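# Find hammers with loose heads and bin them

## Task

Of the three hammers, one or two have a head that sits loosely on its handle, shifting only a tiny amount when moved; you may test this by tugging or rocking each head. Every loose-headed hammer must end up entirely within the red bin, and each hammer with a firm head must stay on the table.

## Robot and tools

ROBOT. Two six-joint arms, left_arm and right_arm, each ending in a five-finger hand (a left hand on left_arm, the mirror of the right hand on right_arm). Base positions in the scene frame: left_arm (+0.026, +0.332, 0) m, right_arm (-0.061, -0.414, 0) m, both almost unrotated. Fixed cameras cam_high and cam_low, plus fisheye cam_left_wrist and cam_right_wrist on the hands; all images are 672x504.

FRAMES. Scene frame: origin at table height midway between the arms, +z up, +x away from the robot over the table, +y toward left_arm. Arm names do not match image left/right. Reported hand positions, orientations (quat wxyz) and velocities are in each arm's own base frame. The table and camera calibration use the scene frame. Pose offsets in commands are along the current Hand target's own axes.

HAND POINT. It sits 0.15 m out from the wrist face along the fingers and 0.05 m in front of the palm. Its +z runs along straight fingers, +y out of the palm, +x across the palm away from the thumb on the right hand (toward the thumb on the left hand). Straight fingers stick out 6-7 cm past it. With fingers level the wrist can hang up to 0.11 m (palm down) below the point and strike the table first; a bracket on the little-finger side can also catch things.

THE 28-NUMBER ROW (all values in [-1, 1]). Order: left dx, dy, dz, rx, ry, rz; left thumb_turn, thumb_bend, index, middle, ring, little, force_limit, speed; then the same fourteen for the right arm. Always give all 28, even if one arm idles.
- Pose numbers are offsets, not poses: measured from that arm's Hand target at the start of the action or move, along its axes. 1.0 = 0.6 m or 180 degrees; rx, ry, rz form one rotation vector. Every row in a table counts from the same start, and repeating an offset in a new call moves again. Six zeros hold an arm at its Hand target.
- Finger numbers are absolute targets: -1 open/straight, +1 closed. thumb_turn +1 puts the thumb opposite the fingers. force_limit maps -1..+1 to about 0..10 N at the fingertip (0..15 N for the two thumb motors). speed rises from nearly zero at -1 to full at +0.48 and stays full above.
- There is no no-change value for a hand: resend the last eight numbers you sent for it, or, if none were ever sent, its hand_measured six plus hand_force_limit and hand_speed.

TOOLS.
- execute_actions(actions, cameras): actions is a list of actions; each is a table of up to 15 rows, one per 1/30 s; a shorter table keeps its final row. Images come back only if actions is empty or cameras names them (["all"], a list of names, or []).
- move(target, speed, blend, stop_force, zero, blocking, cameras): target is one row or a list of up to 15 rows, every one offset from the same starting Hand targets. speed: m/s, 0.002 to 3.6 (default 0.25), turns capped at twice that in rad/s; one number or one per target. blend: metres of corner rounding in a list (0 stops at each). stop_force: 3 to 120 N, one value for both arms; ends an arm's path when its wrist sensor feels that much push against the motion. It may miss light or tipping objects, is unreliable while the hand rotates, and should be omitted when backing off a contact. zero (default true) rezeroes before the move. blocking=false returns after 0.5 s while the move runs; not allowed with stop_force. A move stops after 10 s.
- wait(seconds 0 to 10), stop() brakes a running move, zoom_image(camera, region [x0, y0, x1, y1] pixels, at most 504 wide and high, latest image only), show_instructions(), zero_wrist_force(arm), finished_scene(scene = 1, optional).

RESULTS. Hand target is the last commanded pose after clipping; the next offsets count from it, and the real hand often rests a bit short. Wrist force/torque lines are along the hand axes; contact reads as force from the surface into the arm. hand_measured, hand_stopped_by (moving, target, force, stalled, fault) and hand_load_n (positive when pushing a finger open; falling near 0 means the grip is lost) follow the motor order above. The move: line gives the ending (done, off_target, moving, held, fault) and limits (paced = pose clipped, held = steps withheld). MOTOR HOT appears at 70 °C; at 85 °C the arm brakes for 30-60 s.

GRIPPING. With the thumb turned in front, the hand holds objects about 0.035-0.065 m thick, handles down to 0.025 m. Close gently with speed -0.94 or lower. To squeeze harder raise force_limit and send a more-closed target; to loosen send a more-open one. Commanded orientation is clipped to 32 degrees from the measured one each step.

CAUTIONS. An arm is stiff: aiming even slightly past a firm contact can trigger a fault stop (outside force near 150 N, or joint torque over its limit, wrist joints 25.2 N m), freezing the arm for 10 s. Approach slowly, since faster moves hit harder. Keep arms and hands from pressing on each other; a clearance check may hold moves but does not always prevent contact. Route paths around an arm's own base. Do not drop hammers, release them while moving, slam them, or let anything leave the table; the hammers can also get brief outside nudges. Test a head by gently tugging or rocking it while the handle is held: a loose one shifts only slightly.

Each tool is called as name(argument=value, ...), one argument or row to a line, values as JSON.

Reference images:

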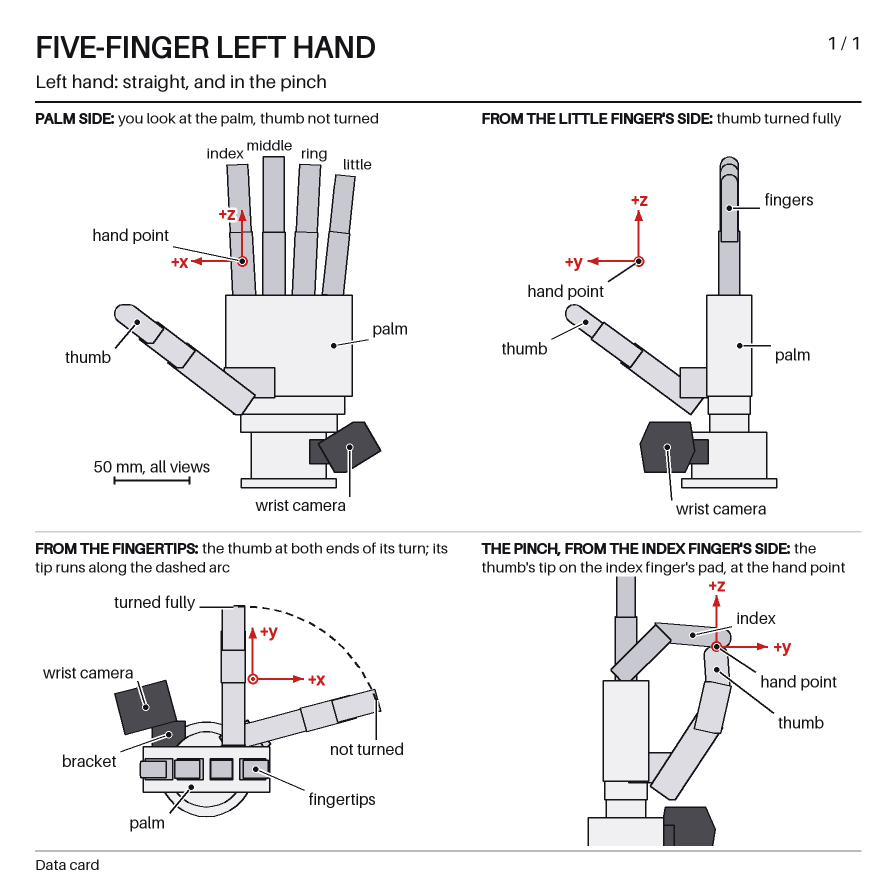

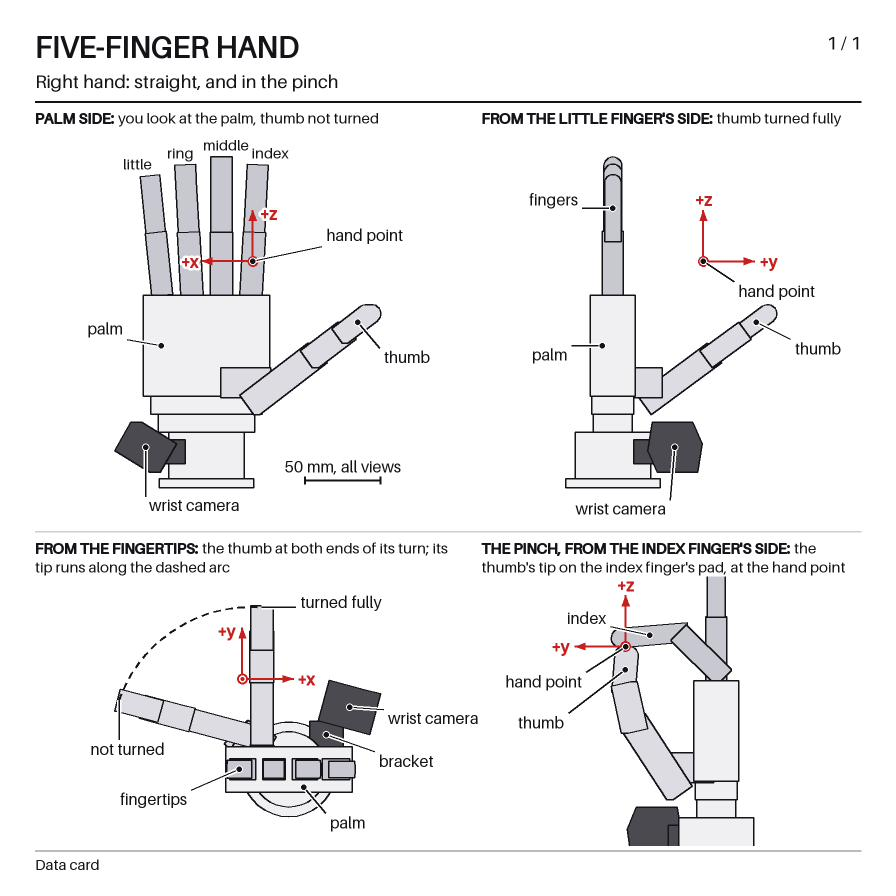

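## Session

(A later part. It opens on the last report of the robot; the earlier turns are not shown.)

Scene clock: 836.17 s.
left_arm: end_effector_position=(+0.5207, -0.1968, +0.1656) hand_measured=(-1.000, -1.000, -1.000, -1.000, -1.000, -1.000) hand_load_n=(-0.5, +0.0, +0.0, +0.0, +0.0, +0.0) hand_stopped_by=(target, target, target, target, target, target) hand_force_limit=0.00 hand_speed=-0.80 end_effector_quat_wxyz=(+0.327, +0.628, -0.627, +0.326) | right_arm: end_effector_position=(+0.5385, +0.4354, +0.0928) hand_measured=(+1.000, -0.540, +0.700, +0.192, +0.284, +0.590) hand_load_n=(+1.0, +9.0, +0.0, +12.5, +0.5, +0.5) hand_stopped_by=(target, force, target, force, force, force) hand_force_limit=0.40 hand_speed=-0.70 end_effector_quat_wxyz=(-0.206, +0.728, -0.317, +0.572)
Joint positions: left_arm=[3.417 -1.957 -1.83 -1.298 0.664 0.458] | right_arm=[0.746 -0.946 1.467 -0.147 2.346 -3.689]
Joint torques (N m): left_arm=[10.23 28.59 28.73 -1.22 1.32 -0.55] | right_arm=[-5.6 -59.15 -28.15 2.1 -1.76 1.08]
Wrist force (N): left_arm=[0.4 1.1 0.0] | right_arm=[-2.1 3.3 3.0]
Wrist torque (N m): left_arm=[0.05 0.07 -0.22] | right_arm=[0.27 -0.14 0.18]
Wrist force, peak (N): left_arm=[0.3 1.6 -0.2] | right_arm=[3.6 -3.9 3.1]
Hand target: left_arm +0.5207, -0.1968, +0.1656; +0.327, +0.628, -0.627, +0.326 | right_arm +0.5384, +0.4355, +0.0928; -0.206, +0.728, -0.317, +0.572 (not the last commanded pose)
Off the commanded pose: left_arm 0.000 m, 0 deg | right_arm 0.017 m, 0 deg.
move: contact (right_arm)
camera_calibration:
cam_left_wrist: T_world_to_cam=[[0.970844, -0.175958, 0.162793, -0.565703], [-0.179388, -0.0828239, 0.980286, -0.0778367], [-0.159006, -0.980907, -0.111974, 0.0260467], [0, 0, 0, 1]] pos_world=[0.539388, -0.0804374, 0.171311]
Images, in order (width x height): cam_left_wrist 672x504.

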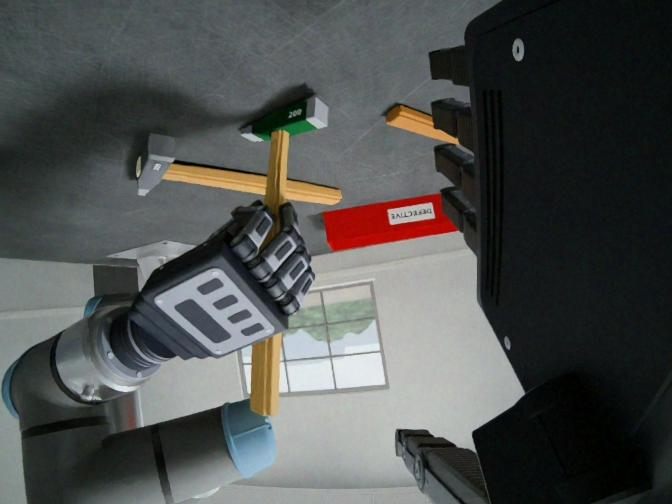

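move(
  target=[
    [0,0,0,0,0,0,-1,-1,-1,-1,-1,-1,0,-0.8,0,0,0,0,0,0,1,-0.3,0.7,0.6,0.75,0.75,0.4,-0.7],
    [0,0,0,0,0,0,-1,-1,-1,-1,-1,-1,0,-0.8,-0.00585,0.0055,0.0022,0,0,0,1,-0.3,0.7,0.6,0.75,0.75,0.4,-0.7],
  ],
  speed=0.01,
  stop_force=12,
  cameras=["cam_left_wrist"],
)

zoom_image(
  camera="cam_left_wrist",
  region=[230, 80, 350, 200],
)

Scene clock: 848.77 s.
left_arm: end_effector_position=(+0.5207, -0.1968, +0.1656) hand_measured=(-1.000, -1.000, -1.000, -1.000, -1.000, -1.000) hand_load_n=(+0.0, +0.0, +0.0, +0.0, +0.0, +0.0) hand_stopped_by=(target, target, target, target, target, target) hand_force_limit=0.00 hand_speed=-0.80 end_effector_quat_wxyz=(+0.327, +0.628, -0.627, +0.326) | right_arm: end_effector_position=(+0.5385, +0.4355, +0.0920) hand_measured=(+1.000, -0.540, +0.700, +0.192, +0.284, +0.590) hand_load_n=(-0.5, +9.5, +0.0, +12.0, +1.0, +1.5) hand_stopped_by=(target, force, target, force, force, force) hand_force_limit=0.40 hand_speed=-0.70 end_effector_quat_wxyz=(-0.206, +0.728, -0.317, +0.572)
Joint positions: left_arm=[3.417 -1.957 -1.83 -1.298 0.664 0.458] | right_arm=[0.746 -0.945 1.468 -0.15 2.346 -3.689]
Joint torques (N m): left_arm=[10.05 28.84 29.4 -1.14 1.45 0.45] | right_arm=[6.2 -57.47 -26.79 1.35 -1.88 1.33]
Wrist force (N): left_arm=[0.6 1.2 -0.1] | right_arm=[-0.3 1.5 2.4]
Wrist torque (N m): left_arm=[0.06 0.04 -0.21] | right_arm=[0.22 -0.19 0.12]
Wrist force, peak (N): left_arm=[0.5 1.6 -0.2] | right_arm=[7.2 -7.7 3.3]
Hand target: left_arm +0.5207, -0.1968, +0.1656; +0.327, +0.628, -0.627, +0.326 | right_arm +0.5385, +0.4355, +0.0920; -0.206, +0.728, -0.317, +0.572 (not the last commanded pose)
Off the commanded pose: left_arm 0.000 m, 0 deg | right_arm 0.004 m, 0 deg.
move: contact (right_arm); path passed 1 of 2 targets
camera_calibration:
cam_left_wrist: T_world_to_cam=[[0.970844, -0.175958, 0.162793, -0.565703], [-0.179388, -0.0828239, 0.980286, -0.0778367], [-0.159006, -0.980907, -0.111974, 0.0260467], [0, 0, 0, 1]] pos_world=[0.539388, -0.0804374, 0.171311]
Images, in order (width x height): cam_left_wrist 672x504.

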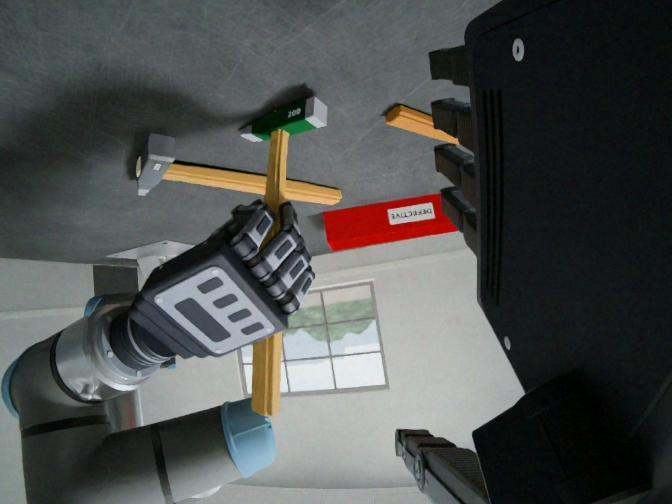

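Scaled by 4.200 from the camera's 672x504 image, which has a finer 960x720 frame.

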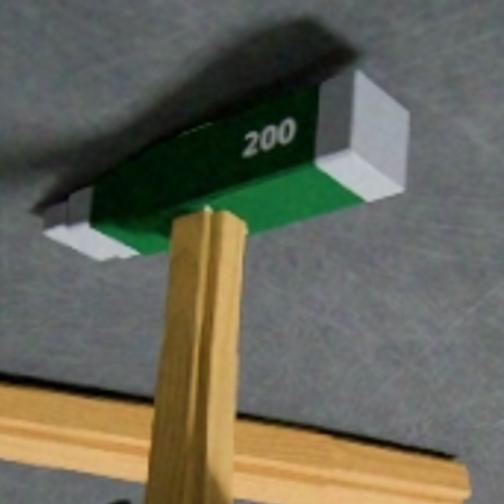

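move(
  target=[
    [0,0,0,0,0,0,-1,-1,-1,-1,-1,-1,0,-0.8,-0.00205,0.0019,0.00077,0,0,0,1,-0.3,0.7,0.6,0.75,0.75,0.4,-0.7],
  ],
  speed=0.01,
  cameras=["cam_left_wrist"],
)

zoom_image(
  camera="cam_left_wrist",
  region=[230, 80, 350, 200],
)

Scene clock: 859.47 s.
left_arm: end_effector_position=(+0.5207, -0.1968, +0.1656) hand_measured=(-1.000, -1.000, -1.000, -1.000, -1.000, -1.000) hand_load_n=(+0.0, +0.0, +0.0, +0.0, +0.0, +0.0) hand_stopped_by=(target, target, target, target, target, target) hand_force_limit=0.00 hand_speed=-0.80 end_effector_quat_wxyz=(+0.327, +0.628, -0.627, +0.326) | right_arm: end_effector_position=(+0.5386, +0.4356, +0.0903) hand_measured=(+1.000, -0.540, +0.700, +0.192, +0.284, +0.590) hand_load_n=(-1.5, +7.5, +0.0, +13.5, +1.0, +1.0) hand_stopped_by=(target, force, target, force, force, force) hand_force_limit=0.40 hand_speed=-0.70 end_effector_quat_wxyz=(-0.206, +0.728, -0.317, +0.572)
Joint positions: left_arm=[3.417 -1.957 -1.83 -1.298 0.664 0.458] | right_arm=[0.746 -0.943 1.469 -0.153 2.346 -3.689]
Joint torques (N m): left_arm=[9.78 28.65 28.52 -1.14 1.31 1.08] | right_arm=[6.54 -27.43 -3.11 -0.64 -1.57 1.47]
Wrist force (N): left_arm=[0.3 1.2 0.1] | right_arm=[6.7 -7.5 3.3]
Wrist torque (N m): left_arm=[0.06 0.08 -0.23] | right_arm=[0.16 -0.16 -0.17]
Wrist force, peak (N): left_arm=[0.4 1.6 -0.3] | right_arm=[7.3 -8.0 2.3]
Hand target: left_arm +0.5207, -0.1968, +0.1656; +0.327, +0.628, -0.627, +0.326 | right_arm +0.5386, +0.4356, +0.0902; -0.206, +0.728, -0.317, +0.572
Off the commanded pose: left_arm 0.000 m, 0 deg | right_arm 0.000 m, 0 deg.
move: done
camera_calibration:
cam_left_wrist: T_world_to_cam=[[0.970844, -0.175958, 0.162793, -0.565703], [-0.179388, -0.0828239, 0.980286, -0.0778367], [-0.159006, -0.980907, -0.111974, 0.0260467], [0, 0, 0, 1]] pos_world=[0.539388, -0.0804374, 0.171311]
Images, in order (width x height): cam_left_wrist 672x504.

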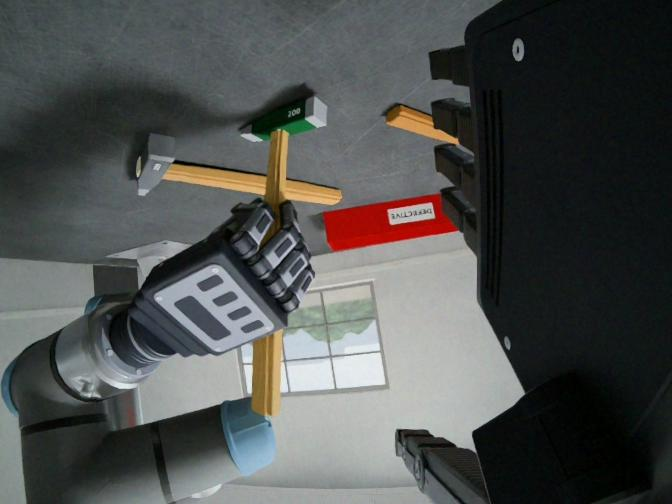

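Scaled by 4.200 from the camera's 672x504 image, which has a finer 960x720 frame.

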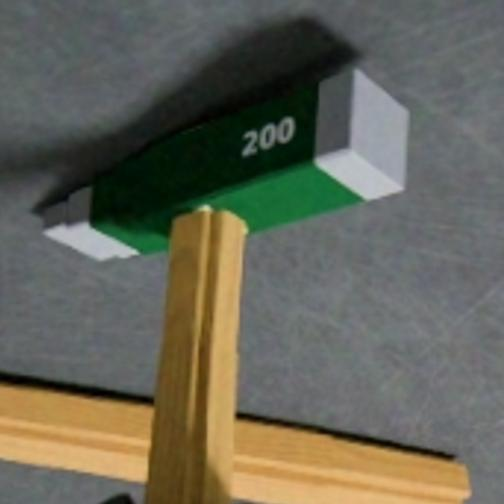

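move(
  target=[
    [0,0,0,0,0,0,-1,-1,-1,-1,-1,-1,0,-0.8,0.0351,-0.0331,-0.0131,0,0,0,1,-0.3,0.7,0.6,0.75,0.75,0.4,-0.7],
    [-0.0057,0,-0.24,0,0,0,-1,-1,-1,-1,-1,-1,0,-0.8,0.0085,-0.1257,0.0218,-0.0653,-0.0653,0.2437,1,-0.3,0.7,0.6,0.75,0.75,0.4,-0.7],
  ],
  speed=0.12,
  blend=[0.01, 0],
  cameras=["cam_high","cam_left_wrist","cam_right_wrist"],
)

Scene clock: 901.83 s.
left_arm: end_effector_position=(+0.5209, -0.0769, +0.2455) hand_measured=(-1.000, -1.000, -1.000, -1.000, -1.000, -1.000) hand_load_n=(+0.0, +0.0, +0.0, +0.0, +0.0, +0.0) hand_stopped_by=(target, target, target, target, target, target) hand_force_limit=0.00 hand_speed=-0.80 end_effector_quat_wxyz=(+0.327, +0.628, -0.627, +0.326) | right_arm: end_effector_position=(+0.5689, +0.4850, +0.1404) hand_measured=(+1.000, -0.540, +0.700, +0.192, +0.284, +0.590) hand_load_n=(+1.0, +9.0, +0.0, +12.0, +0.5, +0.5) hand_stopped_by=(target, force, target, force, force, force) hand_force_limit=0.40 hand_speed=-0.70 end_effector_quat_wxyz=(-0.361, +0.627, -0.598, +0.344)
Joint positions: left_arm=[3.611 -1.899 -1.626 -1.762 0.753 0.724] | right_arm=[0.63 -0.936 1.207 0.337 2.066 -2.822]
Joint torques (N m): left_arm=[10.89 28.57 30.78 -1.66 1.57 2.35] | right_arm=[-9.38 -38.49 -28.17 2.61 -2.2 1.7]
Wrist force (N): left_arm=[0.3 1.4 -0.3] | right_arm=[0.8 4.6 4.5]
Wrist torque (N m): left_arm=[0.09 0.08 -0.32] | right_arm=[0.34 -0.42 0.18]
Wrist force, peak (N): left_arm=[0.4 1.6 -0.6] | right_arm=[7.2 -7.5 3.3]
Hand target: left_arm +0.5209, -0.0769, +0.2455; +0.327, +0.628, -0.627, +0.326 | right_arm +0.5689, +0.4850, +0.1404; -0.361, +0.627, -0.598, +0.344
Off the commanded pose: left_arm 0.000 m, 0 deg | right_arm 0.000 m, 0 deg.
move: done
camera_calibration:
cam_left_wrist: T_world_to_cam=[[0.970829, -0.175965, 0.16287, -0.557916], [-0.179464, -0.0828094, 0.980273, -0.146133], [-0.159006, -0.980907, -0.111973, 0.152652], [0, 0, 0, 1]] pos_world=[0.539688, 0.0394626, 0.251212]
cam_right_wrist: T_world_to_cam=[[-0.482107, -0.319766, -0.815673, 0.540196], [-0.627895, 0.775396, 0.0671439, -0.0304165], [0.611, 0.544528, -0.574603, -0.41792], [0, 0, 0, 1]] pos_world=[0.496683, 0.42389, 0.202527]
Images, in order (width x height): cam_high 672x504, cam_left_wrist 672x504, cam_right_wrist 672x504.

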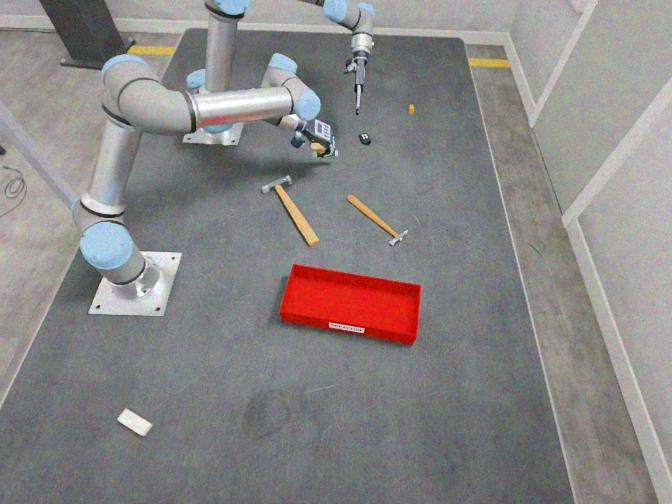

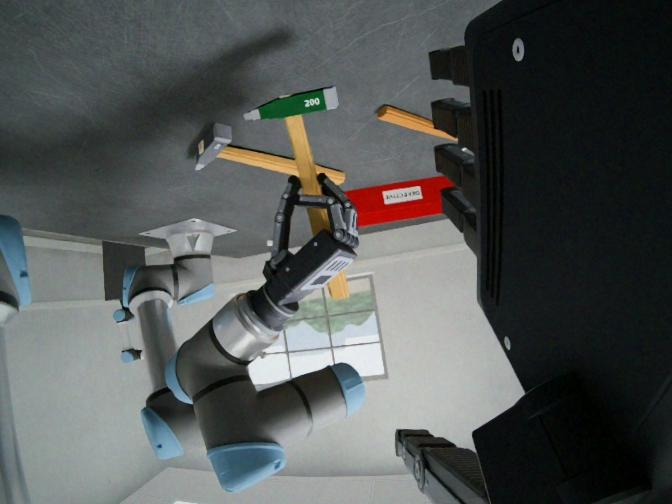

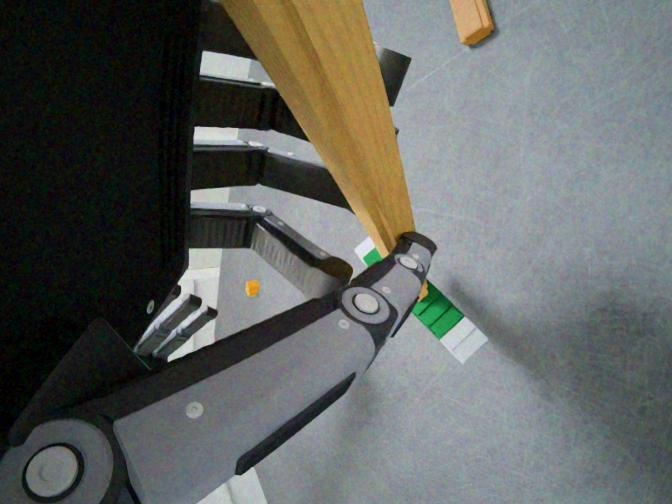

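execute_actions(
  actions=[
    [[0,0,0,0,0,0,-1,-1,-1,-1,-1,-1,0,-0.8,0,0,0,0,0,0,1,-0.3,-0.4,0.6,-0.4,-0.4,0.4,-0.4]],
    [[0,0,0,0,0,0,-1,-1,-1,-1,-1,-1,0,-0.8,0,0,0,0,0,0,1,-0.3,-0.4,0.6,-0.4,-0.4,0.4,-0.4]],
  ],
  cameras=["cam_right_wrist"],
)

move(
  target=[
    [0,0,0,0,0,0,-1,-1,-1,-1,-1,-1,0,-0.8,0,0.101,0.0583,0,0,0,1,-0.3,-0.4,0.6,-0.4,-0.4,0.4,-0.4],
    [0,0,0,0,0,0,-1,-1,-1,-1,-1,-1,0,-0.8,0,0.1688,0.0975,0,0,0,1,-0.3,-0.4,0.6,-0.4,-0.4,0.4,-0.4],
  ],
  speed=[0.1, 0.03],
  blend=[0.01, 0],
  cameras=["cam_left_wrist","cam_right_wrist"],
)

Scene clock: 919.37 s.
left_arm: end_effector_position=(+0.5209, -0.0769, +0.2455) hand_measured=(-1.000, -1.000, -1.000, -1.000, -1.000, -1.000) hand_load_n=(+0.0, +0.0, +0.0, +0.0, +0.0, +0.0) hand_stopped_by=(target, target, target, target, target, target) hand_force_limit=0.00 hand_speed=-0.80 end_effector_quat_wxyz=(+0.327, +0.628, -0.627, +0.326) | right_arm: end_effector_position=(+0.5689, +0.4850, +0.1404) hand_measured=(+1.000, -0.540, -0.400, +0.192, -0.400, -0.400) hand_load_n=(+1.0, +9.0, +0.0, +12.0, +0.0, +0.0) hand_stopped_by=(target, force, target, force, target, target) hand_force_limit=0.40 hand_speed=-0.40 end_effector_quat_wxyz=(-0.361, +0.627, -0.598, +0.344)
Joint positions: left_arm=[3.611 -1.899 -1.626 -1.762 0.753 0.724] | right_arm=[0.63 -0.936 1.207 0.337 2.066 -2.822]
Joint torques (N m): left_arm=[10.6 28.87 30.8 -1.63 1.59 2.37] | right_arm=[-9.25 -40.36 -27.53 0.69 -1.45 1.84]
Wrist force (N): left_arm=[0.1 1.2 -0.7] | right_arm=[0.9 4.5 4.1]
Wrist torque (N m): left_arm=[0.08 0.11 -0.33] | right_arm=[0.34 -0.42 0.18]
Wrist force, peak (N): left_arm=[0.2 1.7 -0.3] | right_arm=[0.7 4.8 4.4]
Hand target: left_arm +0.5209, -0.0769, +0.2455; +0.327, +0.628, -0.627, +0.326 | right_arm +0.5689, +0.4850, +0.1404; -0.361, +0.627, -0.598, +0.344
Off the commanded pose: left_arm 0.000 m, 0 deg | right_arm 0.000 m, 0 deg.
camera_calibration:
cam_right_wrist: T_world_to_cam=[[-0.482158, -0.319702, -0.815668, 0.540193], [-0.627856, 0.775422, 0.0672111, -0.0304604], [0.610999, 0.544528, -0.574603, -0.41792], [0, 0, 0, 1]] pos_world=[0.496683, 0.42389, 0.202527]
Images, in order (width x height): cam_right_wrist 672x504.

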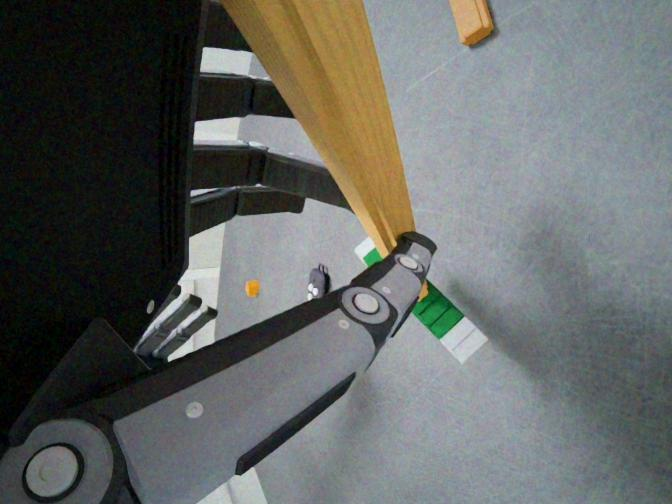

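Scene clock: 921.97 s.
left_arm: end_effector_position=(+0.5209, -0.0769, +0.2455) hand_measured=(-1.000, -1.000, -1.000, -1.000, -1.000, -1.000) hand_load_n=(+0.0, +0.0, +0.0, +0.0, +0.0, +0.0) hand_stopped_by=(target, target, target, target, target, target) hand_force_limit=0.00 hand_speed=-0.80 end_effector_quat_wxyz=(+0.327, +0.628, -0.627, +0.326) | right_arm: end_effector_position=(+0.5686, +0.4851, +0.0235) hand_measured=(+1.000, -0.540, -0.400, +0.192, -0.400, -0.400) hand_load_n=(+1.0, +8.0, +0.0, +13.5, +0.0, +0.0) hand_stopped_by=(target, force, target, force, target, target) hand_force_limit=0.40 hand_speed=-0.40 end_effector_quat_wxyz=(-0.361, +0.627, -0.598, +0.344)
Joint positions: left_arm=[3.611 -1.899 -1.626 -1.762 0.753 0.724] | right_arm=[0.63 -0.827 1.339 0.096 2.066 -2.822]
Joint torques (N m): left_arm=[10.43 28.7 30.54 -1.53 1.53 2.19] | right_arm=[8.6 -40.3 -9.71 -2.36 0.46 0.33]
Wrist force (N): left_arm=[0.1 1.4 -0.3] | right_arm=[1.1 3.2 3.5]
Wrist torque (N m): left_arm=[0.09 0.11 -0.33] | right_arm=[0.30 -0.43 0.23]
Wrist force, peak (N): left_arm=[0.4 1.6 -0.4] | right_arm=[0.8 4.7 4.3]
Hand target: left_arm +0.5209, -0.0769, +0.2455; +0.327, +0.628, -0.627, +0.326 | right_arm +0.5686, +0.4851, +0.0234; -0.361, +0.627, -0.598, +0.344
Off the commanded pose: left_arm 0.000 m, 0 deg | right_arm 0.000 m, 0 deg.
move: done
camera_calibration:
cam_left_wrist: T_world_to_cam=[[0.970844, -0.175958, 0.162793, -0.557905], [-0.179388, -0.0828239, 0.980286, -0.146177], [-0.159006, -0.980907, -0.111974, 0.152652], [0, 0, 0, 1]] pos_world=[0.539688, 0.0394626, 0.251211]
cam_right_wrist: T_world_to_cam=[[-0.482139, -0.319726, -0.81567, 0.444698], [-0.627871, 0.775412, 0.0671856, -0.0227781], [0.610999, 0.544528, -0.574603, -0.484908], [0, 0, 0, 1]] pos_world=[0.496383, 0.42389, 0.0856274]
Images, in order (width x height): cam_left_wrist 672x504, cam_right_wrist 672x504.

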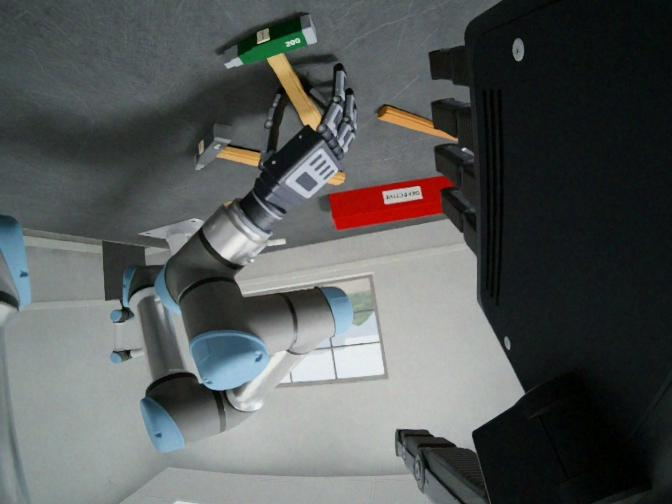

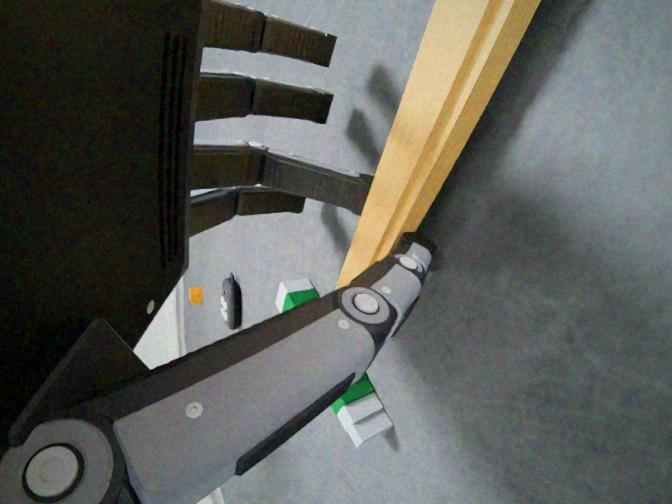

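move(
  target=[
    [0,0,0,0,0,0,-1,-1,-1,-1,-1,-1,0,-0.8,0,0.0043,0.0025,0,0,0,1,-0.3,-0.4,0.6,-0.4,-0.4,0.4,-0.4],
  ],
  speed=0.03,
)

execute_actions(
  actions=[
    [[0,0,0,0,0,0,-1,-1,-1,-1,-1,-1,0,-0.8,0,0,0,0,0,0,1,-0.6,-0.4,-0.4,-0.4,-0.4,0.4,-0.6]],
    [[0,0,0,0,0,0,-1,-1,-1,-1,-1,-1,0,-0.8,0,0,0,0,0,0,1,-0.6,-0.4,-0.4,-0.4,-0.4,0.4,-0.6]],
  ],
)

move(
  target=[
    [0,0,0,0,0,0,-1,-1,-1,-1,-1,-1,0,-0.8,0,-0.202,-0.1167,0,0,0,1,-0.6,-0.4,-0.4,-0.4,-0.4,0.4,-0.6],
  ],
  speed=0.15,
  cameras=["cam_high","cam_left_wrist","cam_right_wrist"],
)

Scene clock: 932.77 s.
left_arm: end_effector_position=(+0.5209, -0.0769, +0.2455) hand_measured=(-1.000, -1.000, -1.000, -1.000, -1.000, -1.000) hand_load_n=(+0.0, +0.0, +0.0, +0.0, +0.0, +0.0) hand_stopped_by=(target, target, target, target, target, target) hand_force_limit=0.00 hand_speed=-0.80 end_effector_quat_wxyz=(+0.327, +0.628, -0.627, +0.326) | right_arm: end_effector_position=(+0.5686, +0.4851, +0.0206) hand_measured=(+1.000, -0.540, -0.400, +0.192, -0.400, -0.400) hand_load_n=(+1.0, +9.0, +0.0, +10.5, +0.0, +0.0) hand_stopped_by=(target, force, target, force, target, target) hand_force_limit=0.40 hand_speed=-0.40 end_effector_quat_wxyz=(-0.361, +0.627, -0.598, +0.344)
Joint positions: left_arm=[3.611 -1.899 -1.626 -1.762 0.753 0.724] | right_arm=[0.63 -0.823 1.341 0.09 2.067 -2.822]
Joint torques (N m): left_arm=[10.33 29.01 30.5 -1.52 1.61 2.26] | right_arm=[8.38 -31.08 -5.38 -1.44 2.08 0.9]
Wrist force (N): left_arm=[0.3 1.4 -0.4] | right_arm=[1.0 -6.0 -2.1]
Wrist torque (N m): left_arm=[0.10 0.07 -0.32] | right_arm=[0.15 -0.28 0.02]
Wrist force, peak (N): left_arm=[0.1 1.6 -0.5] | right_arm=[1.0 -6.0 -2.1]
Hand target: left_arm +0.5209, -0.0769, +0.2455; +0.327, +0.628, -0.627, +0.326 | right_arm +0.5686, +0.4851, +0.0205; -0.361, +0.627, -0.598, +0.344
Off the commanded pose: left_arm 0.000 m, 0 deg | right_arm 0.000 m, 0 deg.
move: done

Scene clock: 933.97 s.
left_arm: end_effector_position=(+0.5209, -0.0769, +0.2455) hand_measured=(-1.000, -1.000, -1.000, -1.000, -1.000, -1.000) hand_load_n=(-0.5, +0.0, +0.0, +0.0, +0.0, +0.0) hand_stopped_by=(target, target, target, target, target, target) hand_force_limit=0.00 hand_speed=-0.80 end_effector_quat_wxyz=(+0.327, +0.628, -0.627, +0.326) | right_arm: end_effector_position=(+0.5686, +0.4851, +0.0204) hand_measured=(+1.000, -0.600, -0.400, -0.400, -0.400, -0.400) hand_load_n=(+0.0, +0.0, +0.0, -0.5, +0.0, +0.0) hand_stopped_by=(target, target, target, target, target, target) hand_force_limit=0.40 hand_speed=-0.60 end_effector_quat_wxyz=(-0.361, +0.627, -0.598, +0.344)
Joint positions: left_arm=[3.611 -1.899 -1.626 -1.762 0.753 0.724] | right_arm=[0.63 -0.823 1.341 0.09 2.067 -2.822]
Joint torques (N m): left_arm=[10.39 28.63 30.25 -1.51 1.51 2.24] | right_arm=[-4.18 -60.1 -26.18 -1.82 1.71 0.61]
Wrist force (N): left_arm=[0.1 1.3 -0.3] | right_arm=[0.8 2.1 2.8]
Wrist torque (N m): left_arm=[0.08 0.10 -0.32] | right_arm=[0.32 -0.42 0.20]
Wrist force, peak (N): left_arm=[0.2 1.7 -0.3] | right_arm=[0.8 -2.9 -7.6]
Hand target: left_arm +0.5209, -0.0769, +0.2455; +0.327, +0.628, -0.627, +0.326 | right_arm +0.5686, +0.4851, +0.0205; -0.361, +0.627, -0.598, +0.344
Off the commanded pose: left_arm 0.000 m, 0 deg | right_arm 0.000 m, 0 deg.

Scene clock: 935.40 s.
left_arm: end_effector_position=(+0.5209, -0.0769, +0.2455) hand_measured=(-1.000, -1.000, -1.000, -1.000, -1.000, -1.000) hand_load_n=(+0.0, +0.0, +0.0, +0.0, +0.0, +0.0) hand_stopped_by=(target, target, target, target, target, target) hand_force_limit=0.00 hand_speed=-0.80 end_effector_quat_wxyz=(+0.327, +0.628, -0.627, +0.326) | right_arm: end_effector_position=(+0.5689, +0.4850, +0.1604) hand_measured=(+1.000, -0.600, -0.400, -0.400, -0.400, -0.400) hand_load_n=(+0.0, +0.0, +0.0, +0.0, +0.0, +0.0) hand_stopped_by=(target, target, target, target, target, target) hand_force_limit=0.40 hand_speed=-0.60 end_effector_quat_wxyz=(-0.361, +0.627, -0.598, +0.344)
Joint positions: left_arm=[3.611 -1.899 -1.626 -1.762 0.753 0.724] | right_arm=[0.63 -0.949 1.175 0.382 2.066 -2.822]
Joint torques (N m): left_arm=[9.47 28.9 30.79 -1.33 1.67 2.26] | right_arm=[-4.91 -59.42 -29.69 3.04 2.58 1.8]
Wrist force (N): left_arm=[0.2 1.3 -0.1] | right_arm=[1.1 2.0 2.8]
Wrist torque (N m): left_arm=[0.06 0.10 -0.32] | right_arm=[0.30 -0.46 0.28]
Wrist force, peak (N): left_arm=[0.4 1.7 -0.2] | right_arm=[0.7 3.2 2.9]
Hand target: left_arm +0.5209, -0.0769, +0.2455; +0.327, +0.628, -0.627, +0.326 | right_arm +0.5689, +0.4850, +0.1604; -0.361, +0.627, -0.598, +0.344
Off the commanded pose: left_arm 0.000 m, 0 deg | right_arm 0.000 m, 0 deg.
move: done
camera_calibration:
cam_left_wrist: T_world_to_cam=[[0.970844, -0.175958, 0.162793, -0.557905], [-0.179388, -0.0828239, 0.980286, -0.146177], [-0.159006, -0.980907, -0.111974, 0.152652], [0, 0, 0, 1]] pos_world=[0.539688, 0.0394626, 0.251211]
cam_right_wrist: T_world_to_cam=[[-0.482168, -0.319752, -0.815642, 0.556462], [-0.627909, 0.775378, 0.0672213, -0.0316147], [0.610937, 0.544561, -0.574638, -0.406468], [0, 0, 0, 1]] pos_world=[0.496783, 0.42379, 0.222427]
Images, in order (width x height): cam_high 672x504, cam_left_wrist 672x504, cam_right_wrist 672x504.

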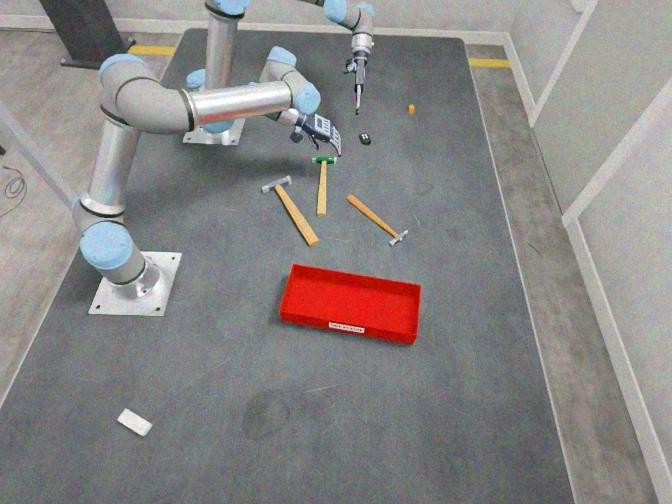

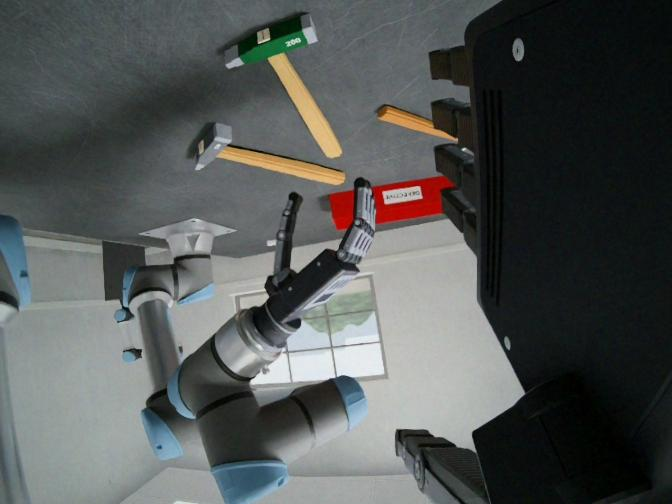

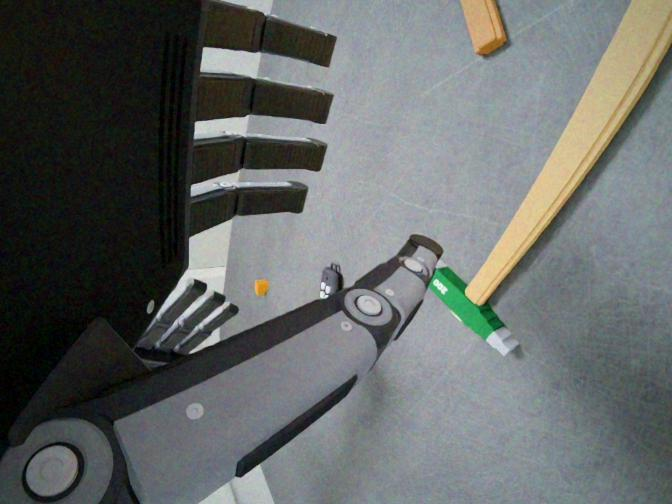

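move(
  target=[
    [0,0,0,0,0,0,-1,-1,-1,-1,-1,-1,0,-0.8,0.1673,0.195,-0.2047,0,-0.139,-0.0803,1,-0.55,-0.4,-0.4,-0.4,-0.4,0.4,-0.3],
  ],
  speed=0.2,
  cameras=["cam_right_wrist"],
)

zoom_image(
  camera="cam_right_wrist",
  region=[252, 0, 672, 420],
)

Scene clock: 956.00 s.
left_arm: end_effector_position=(+0.5209, -0.0769, +0.2455) hand_measured=(-1.000, -1.000, -1.000, -1.000, -1.000, -1.000) hand_load_n=(-0.5, +0.0, +0.0, +0.0, +0.0, +0.0) hand_stopped_by=(target, target, target, target, target, target) hand_force_limit=0.00 hand_speed=-0.80 end_effector_quat_wxyz=(+0.327, +0.628, -0.627, +0.326) | right_arm: end_effector_position=(+0.4089, +0.3769, +0.1209) hand_measured=(+1.000, -0.550, -0.400, -0.400, -0.400, -0.400) hand_load_n=(-0.5, +0.0, +0.0, +0.0, +0.0, +0.0) hand_stopped_by=(target, target, target, target, target, target) hand_force_limit=0.40 hand_speed=-0.30 end_effector_quat_wxyz=(-0.436, +0.756, -0.423, +0.243)
Joint positions: left_arm=[3.611 -1.899 -1.626 -1.762 0.753 0.724] | right_arm=[0.388 -1.44 1.974 -0.002 1.428 -3.223]
Joint torques (N m): left_arm=[9.6 28.78 30.61 -1.36 1.49 2.26] | right_arm=[-11.07 -37.02 -9.06 -2.32 -2.87 -2.11]
Wrist force (N): left_arm=[0.0 1.4 -0.3] | right_arm=[0.9 2.4 2.6]
Wrist torque (N m): left_arm=[0.10 0.12 -0.33] | right_arm=[0.38 -0.43 0.41]
Wrist force, peak (N): left_arm=[0.2 1.7 -0.1] | right_arm=[0.4 1.9 3.4]
Hand target: left_arm +0.5209, -0.0769, +0.2455; +0.327, +0.628, -0.627, +0.326 | right_arm +0.4089, +0.3769, +0.1209; -0.436, +0.756, -0.423, +0.243
Off the commanded pose: left_arm 0.000 m, 0 deg | right_arm 0.000 m, 0 deg.
move: done
camera_calibration:
cam_right_wrist: T_world_to_cam=[[-0.267819, -0.511892, -0.816235, 0.39749], [-0.92436, 0.37544, 0.0678446, 0.226211], [0.271718, 0.772665, -0.573723, -0.219918], [0, 0, 0, 1]] pos_world=[0.375312, 0.288467, 0.182926]
Images, in order (width x height): cam_right_wrist 672x504.

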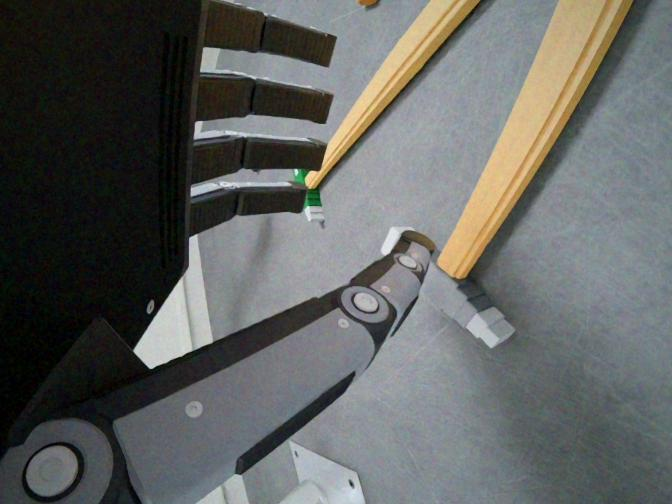

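Scaled by 1.200 from the camera's 672x504 image, which has a finer 960x720 frame.

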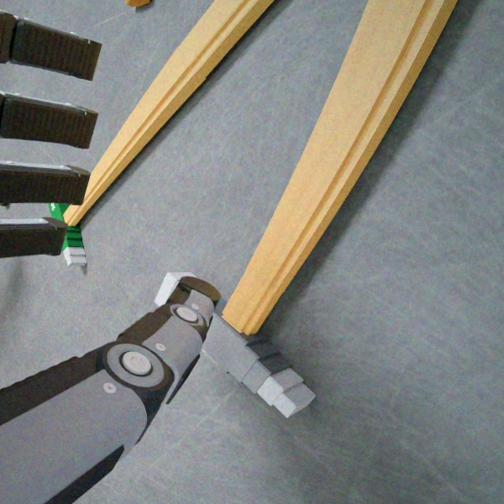

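move(
  target=[
    [0,0,0,0,0,0,-1,-1,-1,-1,-1,-1,0,-0.8,0.005,0.1121,0.0589,0,-0.0077,-0.0044,1,-0.55,-0.4,-0.4,-0.4,-0.4,0.4,-0.3],
  ],
  speed=0.15,
  cameras=["cam_right_wrist"],
)

zoom_image(
  camera="cam_right_wrist",
  region=[252, 0, 672, 420],
)

Scene clock: 976.43 s.
left_arm: end_effector_position=(+0.5209, -0.0769, +0.2455) hand_measured=(-1.000, -1.000, -1.000, -1.000, -1.000, -1.000) hand_load_n=(+0.0, +0.0, +0.0, +0.0, +0.0, +0.0) hand_stopped_by=(target, target, target, target, target, target) hand_force_limit=0.00 hand_speed=-0.80 end_effector_quat_wxyz=(+0.327, +0.628, -0.627, +0.326) | right_arm: end_effector_position=(+0.4077, +0.3728, +0.0450) hand_measured=(+1.000, -0.550, -0.400, -0.400, -0.400, -0.400) hand_load_n=(+0.0, +0.5, +0.0, +0.0, -0.5, +0.0) hand_stopped_by=(target, target, target, target, target, target) hand_force_limit=0.40 hand_speed=-0.30 end_effector_quat_wxyz=(-0.439, +0.762, -0.412, +0.237)
Joint positions: left_arm=[3.611 -1.899 -1.626 -1.762 0.753 0.724] | right_arm=[0.363 -1.329 2.077 -0.212 1.383 -3.25]
Joint torques (N m): left_arm=[9.86 28.78 30.62 -1.25 1.52 2.18] | right_arm=[-9.56 -16.35 -6.38 -2.53 -2.82 -2.2]
Wrist force (N): left_arm=[0.2 1.4 -0.3] | right_arm=[1.0 2.1 2.6]
Wrist torque (N m): left_arm=[0.09 0.08 -0.32] | right_arm=[0.34 -0.45 0.41]
Wrist force, peak (N): left_arm=[0.2 1.6 -0.5] | right_arm=[1.0 2.9 3.0]
Hand target: left_arm +0.5209, -0.0769, +0.2455; +0.327, +0.628, -0.627, +0.326 | right_arm +0.4077, +0.3728, +0.0450; -0.439, +0.762, -0.412, +0.237
Off the commanded pose: left_arm 0.000 m, 0 deg | right_arm 0.000 m, 0 deg.
move: done
camera_calibration:
cam_right_wrist: T_world_to_cam=[[-0.253449, -0.51903, -0.816316, 0.32988], [-0.934461, 0.349533, 0.0678906, 0.245649], [0.250092, 0.780022, -0.573602, -0.253805], [0, 0, 0, 1]] pos_world=[0.376632, 0.283329, 0.107026]
Images, in order (width x height): cam_right_wrist 672x504.

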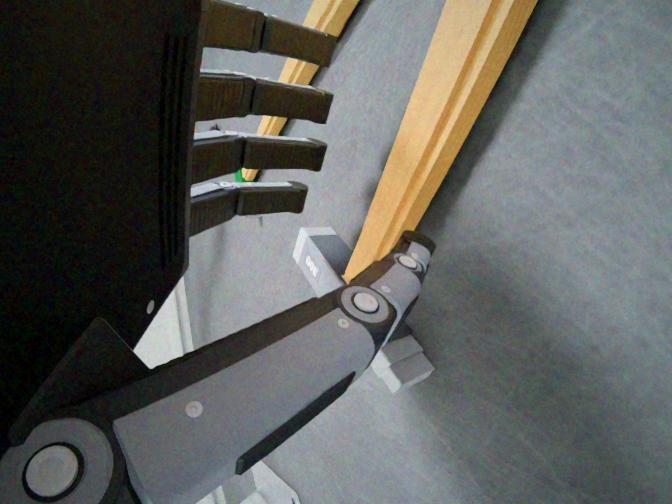

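Scaled by 1.200 from the camera's 672x504 image, which has a finer 960x720 frame.

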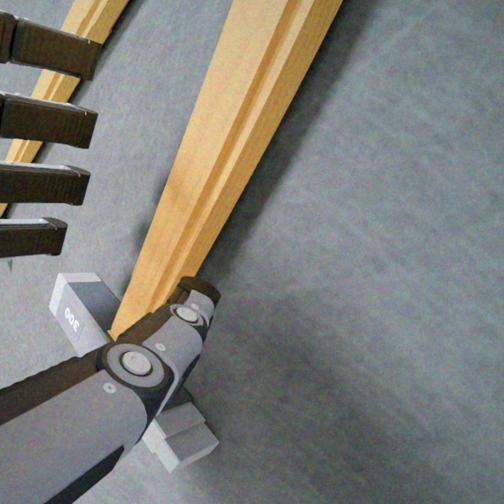

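move(
  target=[
    [0,0,0,0,0,0,-1,-1,-1,-1,-1,-1,0,-0.8,0,0.0354,0.0204,0,0,0,1,-0.55,-0.4,-0.4,-0.4,-0.4,0.4,-0.3],
  ],
  speed=0.05,
)

execute_actions(
  actions=[
    [[0,0,0,0,0,0,-1,-1,-1,-1,-1,-1,0,-0.8,0,0,0,0,0,0,1,-0.55,0.3,0.3,-0.4,-0.4,0,-0.7]],
    [[0,0,0,0,0,0,-1,-1,-1,-1,-1,-1,0,-0.8,0,0,0,0,0,0,1,-0.55,0.3,0.3,-0.4,-0.4,0,-0.7]],
    [[0,0,0,0,0,0,-1,-1,-1,-1,-1,-1,0,-0.8,0,0,0,0,0,0,1,-0.55,0.3,0.3,-0.4,-0.4,0,-0.7]],
  ],
  cameras=["cam_right_wrist"],
)

Scene clock: 999.67 s.
left_arm: end_effector_position=(+0.5209, -0.0769, +0.2455) hand_measured=(-1.000, -1.000, -1.000, -1.000, -1.000, -1.000) hand_load_n=(+0.0, +0.0, +0.0, +0.0, +0.0, +0.0) hand_stopped_by=(target, target, target, target, target, target) hand_force_limit=0.00 hand_speed=-0.80 end_effector_quat_wxyz=(+0.327, +0.628, -0.627, +0.326) | right_arm: end_effector_position=(+0.4077, +0.3728, +0.0205) hand_measured=(+1.000, -0.550, -0.400, -0.400, -0.400, -0.400) hand_load_n=(+0.0, +0.0, +0.0, +0.0, +0.0, +0.0) hand_stopped_by=(target, target, target, target, target, target) hand_force_limit=0.40 hand_speed=-0.30 end_effector_quat_wxyz=(-0.439, +0.762, -0.412, +0.237)
Joint positions: left_arm=[3.611 -1.899 -1.626 -1.762 0.753 0.724] | right_arm=[0.363 -1.282 2.1 -0.281 1.383 -3.25]
Joint torques (N m): left_arm=[9.18 28.84 29.72 -1.25 1.49 2.19] | right_arm=[2.09 -17.39 -5.33 -2.07 -0.5 -0.19]
Wrist force (N): left_arm=[0.2 1.4 -0.1] | right_arm=[0.8 2.3 2.9]
Wrist torque (N m): left_arm=[0.08 0.10 -0.32] | right_arm=[0.36 -0.42 0.41]
Wrist force, peak (N): left_arm=[0.2 1.8 -0.4] | right_arm=[1.2 2.4 2.8]
Hand target: left_arm +0.5209, -0.0769, +0.2455; +0.327, +0.628, -0.627, +0.326 | right_arm +0.4076, +0.3728, +0.0205; -0.439, +0.762, -0.412, +0.237
Off the commanded pose: left_arm 0.000 m, 0 deg | right_arm 0.000 m, 0 deg.
move: done

Scene clock: 1001.37 s.
left_arm: end_effector_position=(+0.5209, -0.0769, +0.2455) hand_measured=(-1.000, -1.000, -1.000, -1.000, -1.000, -1.000) hand_load_n=(+0.0, +0.0, +0.0, +0.0, +0.0, +0.0) hand_stopped_by=(target, target, target, target, target, target) hand_force_limit=0.00 hand_speed=-0.80 end_effector_quat_wxyz=(+0.327, +0.628, -0.627, +0.326) | right_arm: end_effector_position=(+0.4076, +0.3728, +0.0205) hand_measured=(+1.000, -0.552, +0.204, -0.044, -0.400, -0.400) hand_load_n=(-2.5, +4.5, +7.0, +0.0, +0.0, +0.0) hand_stopped_by=(target, target, force, force, target, target) hand_force_limit=0.00 hand_speed=-0.70 end_effector_quat_wxyz=(-0.439, +0.762, -0.412, +0.237)
Joint positions: left_arm=[3.611 -1.899 -1.626 -1.762 0.753 0.724] | right_arm=[0.363 -1.282 2.1 -0.282 1.383 -3.25]
Joint torques (N m): left_arm=[9.18 28.8 29.92 -1.21 1.6 2.18] | right_arm=[7 -21.08 -7.66 2.18 1.66 1.1]
Wrist force (N): left_arm=[0.2 1.4 -0.2] | right_arm=[0.7 3.4 3.8]
Wrist torque (N m): left_arm=[0.07 0.10 -0.32] | right_arm=[0.37 -0.40 0.41]
Wrist force, peak (N): left_arm=[0.2 1.8 -0.3] | right_arm=[0.5 3.4 4.1]
Hand target: left_arm +0.5209, -0.0769, +0.2455; +0.327, +0.628, -0.627, +0.326 | right_arm +0.4076, +0.3728, +0.0205; -0.439, +0.762, -0.412, +0.237
Off the commanded pose: left_arm 0.000 m, 0 deg | right_arm 0.000 m, 0 deg.
camera_calibration:
cam_right_wrist: T_world_to_cam=[[-0.253455, -0.51905, -0.816301, 0.30978], [-0.934485, 0.34946, 0.0679437, 0.247251], [0.249998, 0.780042, -0.573617, -0.26786], [0, 0, 0, 1]] pos_world=[0.376532, 0.283329, 0.0824258]
Images, in order (width x height): cam_right_wrist 672x504.

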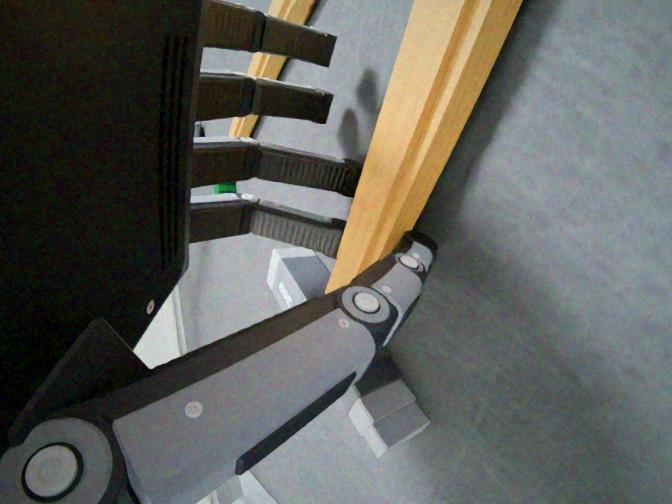

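execute_actions(
  actions=[
    [[0,0,0,0,0,0,-1,-1,-1,-1,-1,-1,0,-0.8,0,0,0,0,0,0,1,-0.35,0.5,0.5,-0.4,-0.4,0.4,-0.8]],
    [[0,0,0,0,0,0,-1,-1,-1,-1,-1,-1,0,-0.8,0,0,0,0,0,0,1,-0.35,0.5,0.5,-0.4,-0.4,0.4,-0.8]],
  ],
)

move(
  target=[
    [0,0,0,0,0,0,-1,-1,-1,-1,-1,-1,0,-0.8,0,-0.0866,-0.05,0,0,0,1,-0.35,0.5,0.5,-0.4,-0.4,0.4,-0.8],
  ],
  speed=0.05,
  cameras=["cam_right_wrist","cam_left_wrist"],
)

Scene clock: 1009.03 s.
left_arm: end_effector_position=(+0.5209, -0.0769, +0.2455) hand_measured=(-1.000, -1.000, -1.000, -1.000, -1.000, -1.000) hand_load_n=(+0.0, +0.0, +0.0, +0.5, +0.0, +0.0) hand_stopped_by=(target, target, target, target, target, target) hand_force_limit=0.00 hand_speed=-0.80 end_effector_quat_wxyz=(+0.327, +0.628, -0.627, +0.326) | right_arm: end_effector_position=(+0.4076, +0.3728, +0.0205) hand_measured=(+1.000, -0.530, +0.204, +0.156, -0.400, -0.400) hand_load_n=(-0.5, +13.0, +7.0, +13.0, +0.0, +0.0) hand_stopped_by=(target, force, force, force, target, target) hand_force_limit=0.40 hand_speed=-0.80 end_effector_quat_wxyz=(-0.439, +0.762, -0.412, +0.237)
Joint positions: left_arm=[3.611 -1.899 -1.626 -1.762 0.753 0.724] | right_arm=[0.363 -1.282 2.1 -0.282 1.383 -3.25]
Joint torques (N m): left_arm=[8.59 28.73 29.96 -1.01 1.5 2.28] | right_arm=[5.32 -33.75 -17.38 1.64 1.51 1.44]
Wrist force (N): left_arm=[0.1 1.3 -0.4] | right_arm=[1.2 2.3 2.2]
Wrist torque (N m): left_arm=[0.08 0.10 -0.33] | right_arm=[0.22 -0.43 0.42]
Wrist force, peak (N): left_arm=[0.1 1.7 -0.4] | right_arm=[1.3 4.0 3.9]
Hand target: left_arm +0.5209, -0.0769, +0.2455; +0.327, +0.628, -0.627, +0.326 | right_arm +0.4076, +0.3728, +0.0205; -0.439, +0.762, -0.412, +0.237
Off the commanded pose: left_arm 0.000 m, 0 deg | right_arm 0.000 m, 0 deg.

Scene clock: 1010.63 s.
left_arm: end_effector_position=(+0.5209, -0.0769, +0.2455) hand_measured=(-1.000, -1.000, -1.000, -1.000, -1.000, -1.000) hand_load_n=(+0.0, +0.0, +0.0, +0.0, +0.0, +0.0) hand_stopped_by=(target, target, target, target, target, target) hand_force_limit=0.00 hand_speed=-0.80 end_effector_quat_wxyz=(+0.327, +0.628, -0.627, +0.326) | right_arm: end_effector_position=(+0.4078, +0.3728, +0.0804) hand_measured=(+1.000, -0.530, +0.204, +0.156, -0.400, -0.400) hand_load_n=(+0.5, +14.5, +6.0, +11.0, +0.0, +0.0) hand_stopped_by=(target, force, force, force, target, target) hand_force_limit=0.40 hand_speed=-0.80 end_effector_quat_wxyz=(-0.439, +0.762, -0.412, +0.237)
Joint positions: left_arm=[3.611 -1.899 -1.626 -1.762 0.753 0.724] | right_arm=[0.363 -1.389 2.038 -0.112 1.383 -3.25]
Joint torques (N m): left_arm=[8.59 28.92 29.74 -1.1 1.43 2.22] | right_arm=[-10.82 -39.26 -26.71 2.19 -2.85 -2.14]
Wrist force (N): left_arm=[-0.2 1.4 -0.1] | right_arm=[0.9 6.0 4.9]
Wrist torque (N m): left_arm=[0.08 0.16 -0.35] | right_arm=[0.39 -0.43 0.43]
Wrist force, peak (N): left_arm=[0.4 1.7 -0.3] | right_arm=[1.0 6.3 5.2]
Hand target: left_arm +0.5209, -0.0769, +0.2455; +0.327, +0.628, -0.627, +0.326 | right_arm +0.4078, +0.3728, +0.0805; -0.439, +0.762, -0.412, +0.237
Off the commanded pose: left_arm 0.000 m, 0 deg | right_arm 0.000 m, 0 deg.
move: done
camera_calibration:
cam_left_wrist: T_world_to_cam=[[0.970844, -0.175958, 0.162793, -0.557905], [-0.179388, -0.0828239, 0.980286, -0.146177], [-0.159006, -0.980907, -0.111974, 0.152652], [0, 0, 0, 1]] pos_world=[0.539688, 0.0394626, 0.251211]
cam_right_wrist: T_world_to_cam=[[-0.253455, -0.51905, -0.816301, 0.358783], [-0.934485, 0.34946, 0.0679437, 0.243268], [0.249998, 0.780042, -0.573617, -0.233468], [0, 0, 0, 1]] pos_world=[0.376632, 0.283329, 0.142426]
Images, in order (width x height): cam_left_wrist 672x504, cam_right_wrist 672x504.

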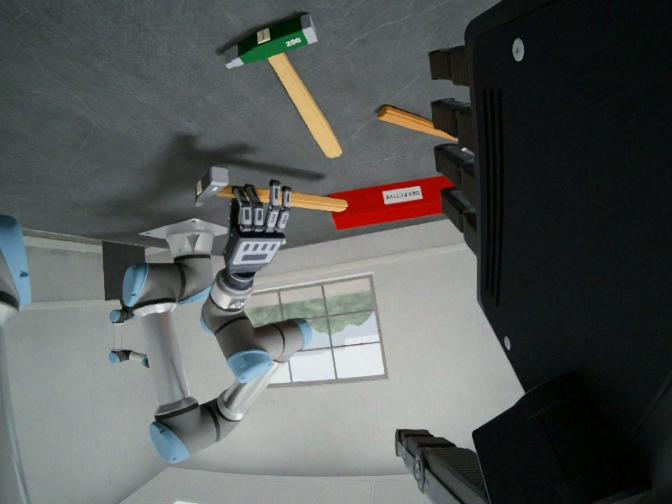

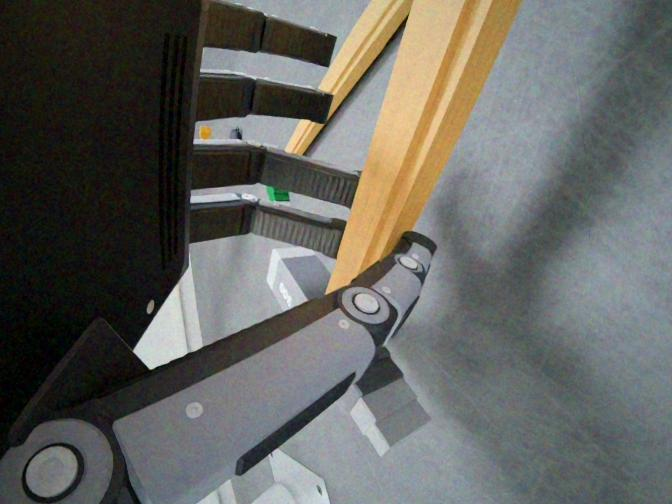

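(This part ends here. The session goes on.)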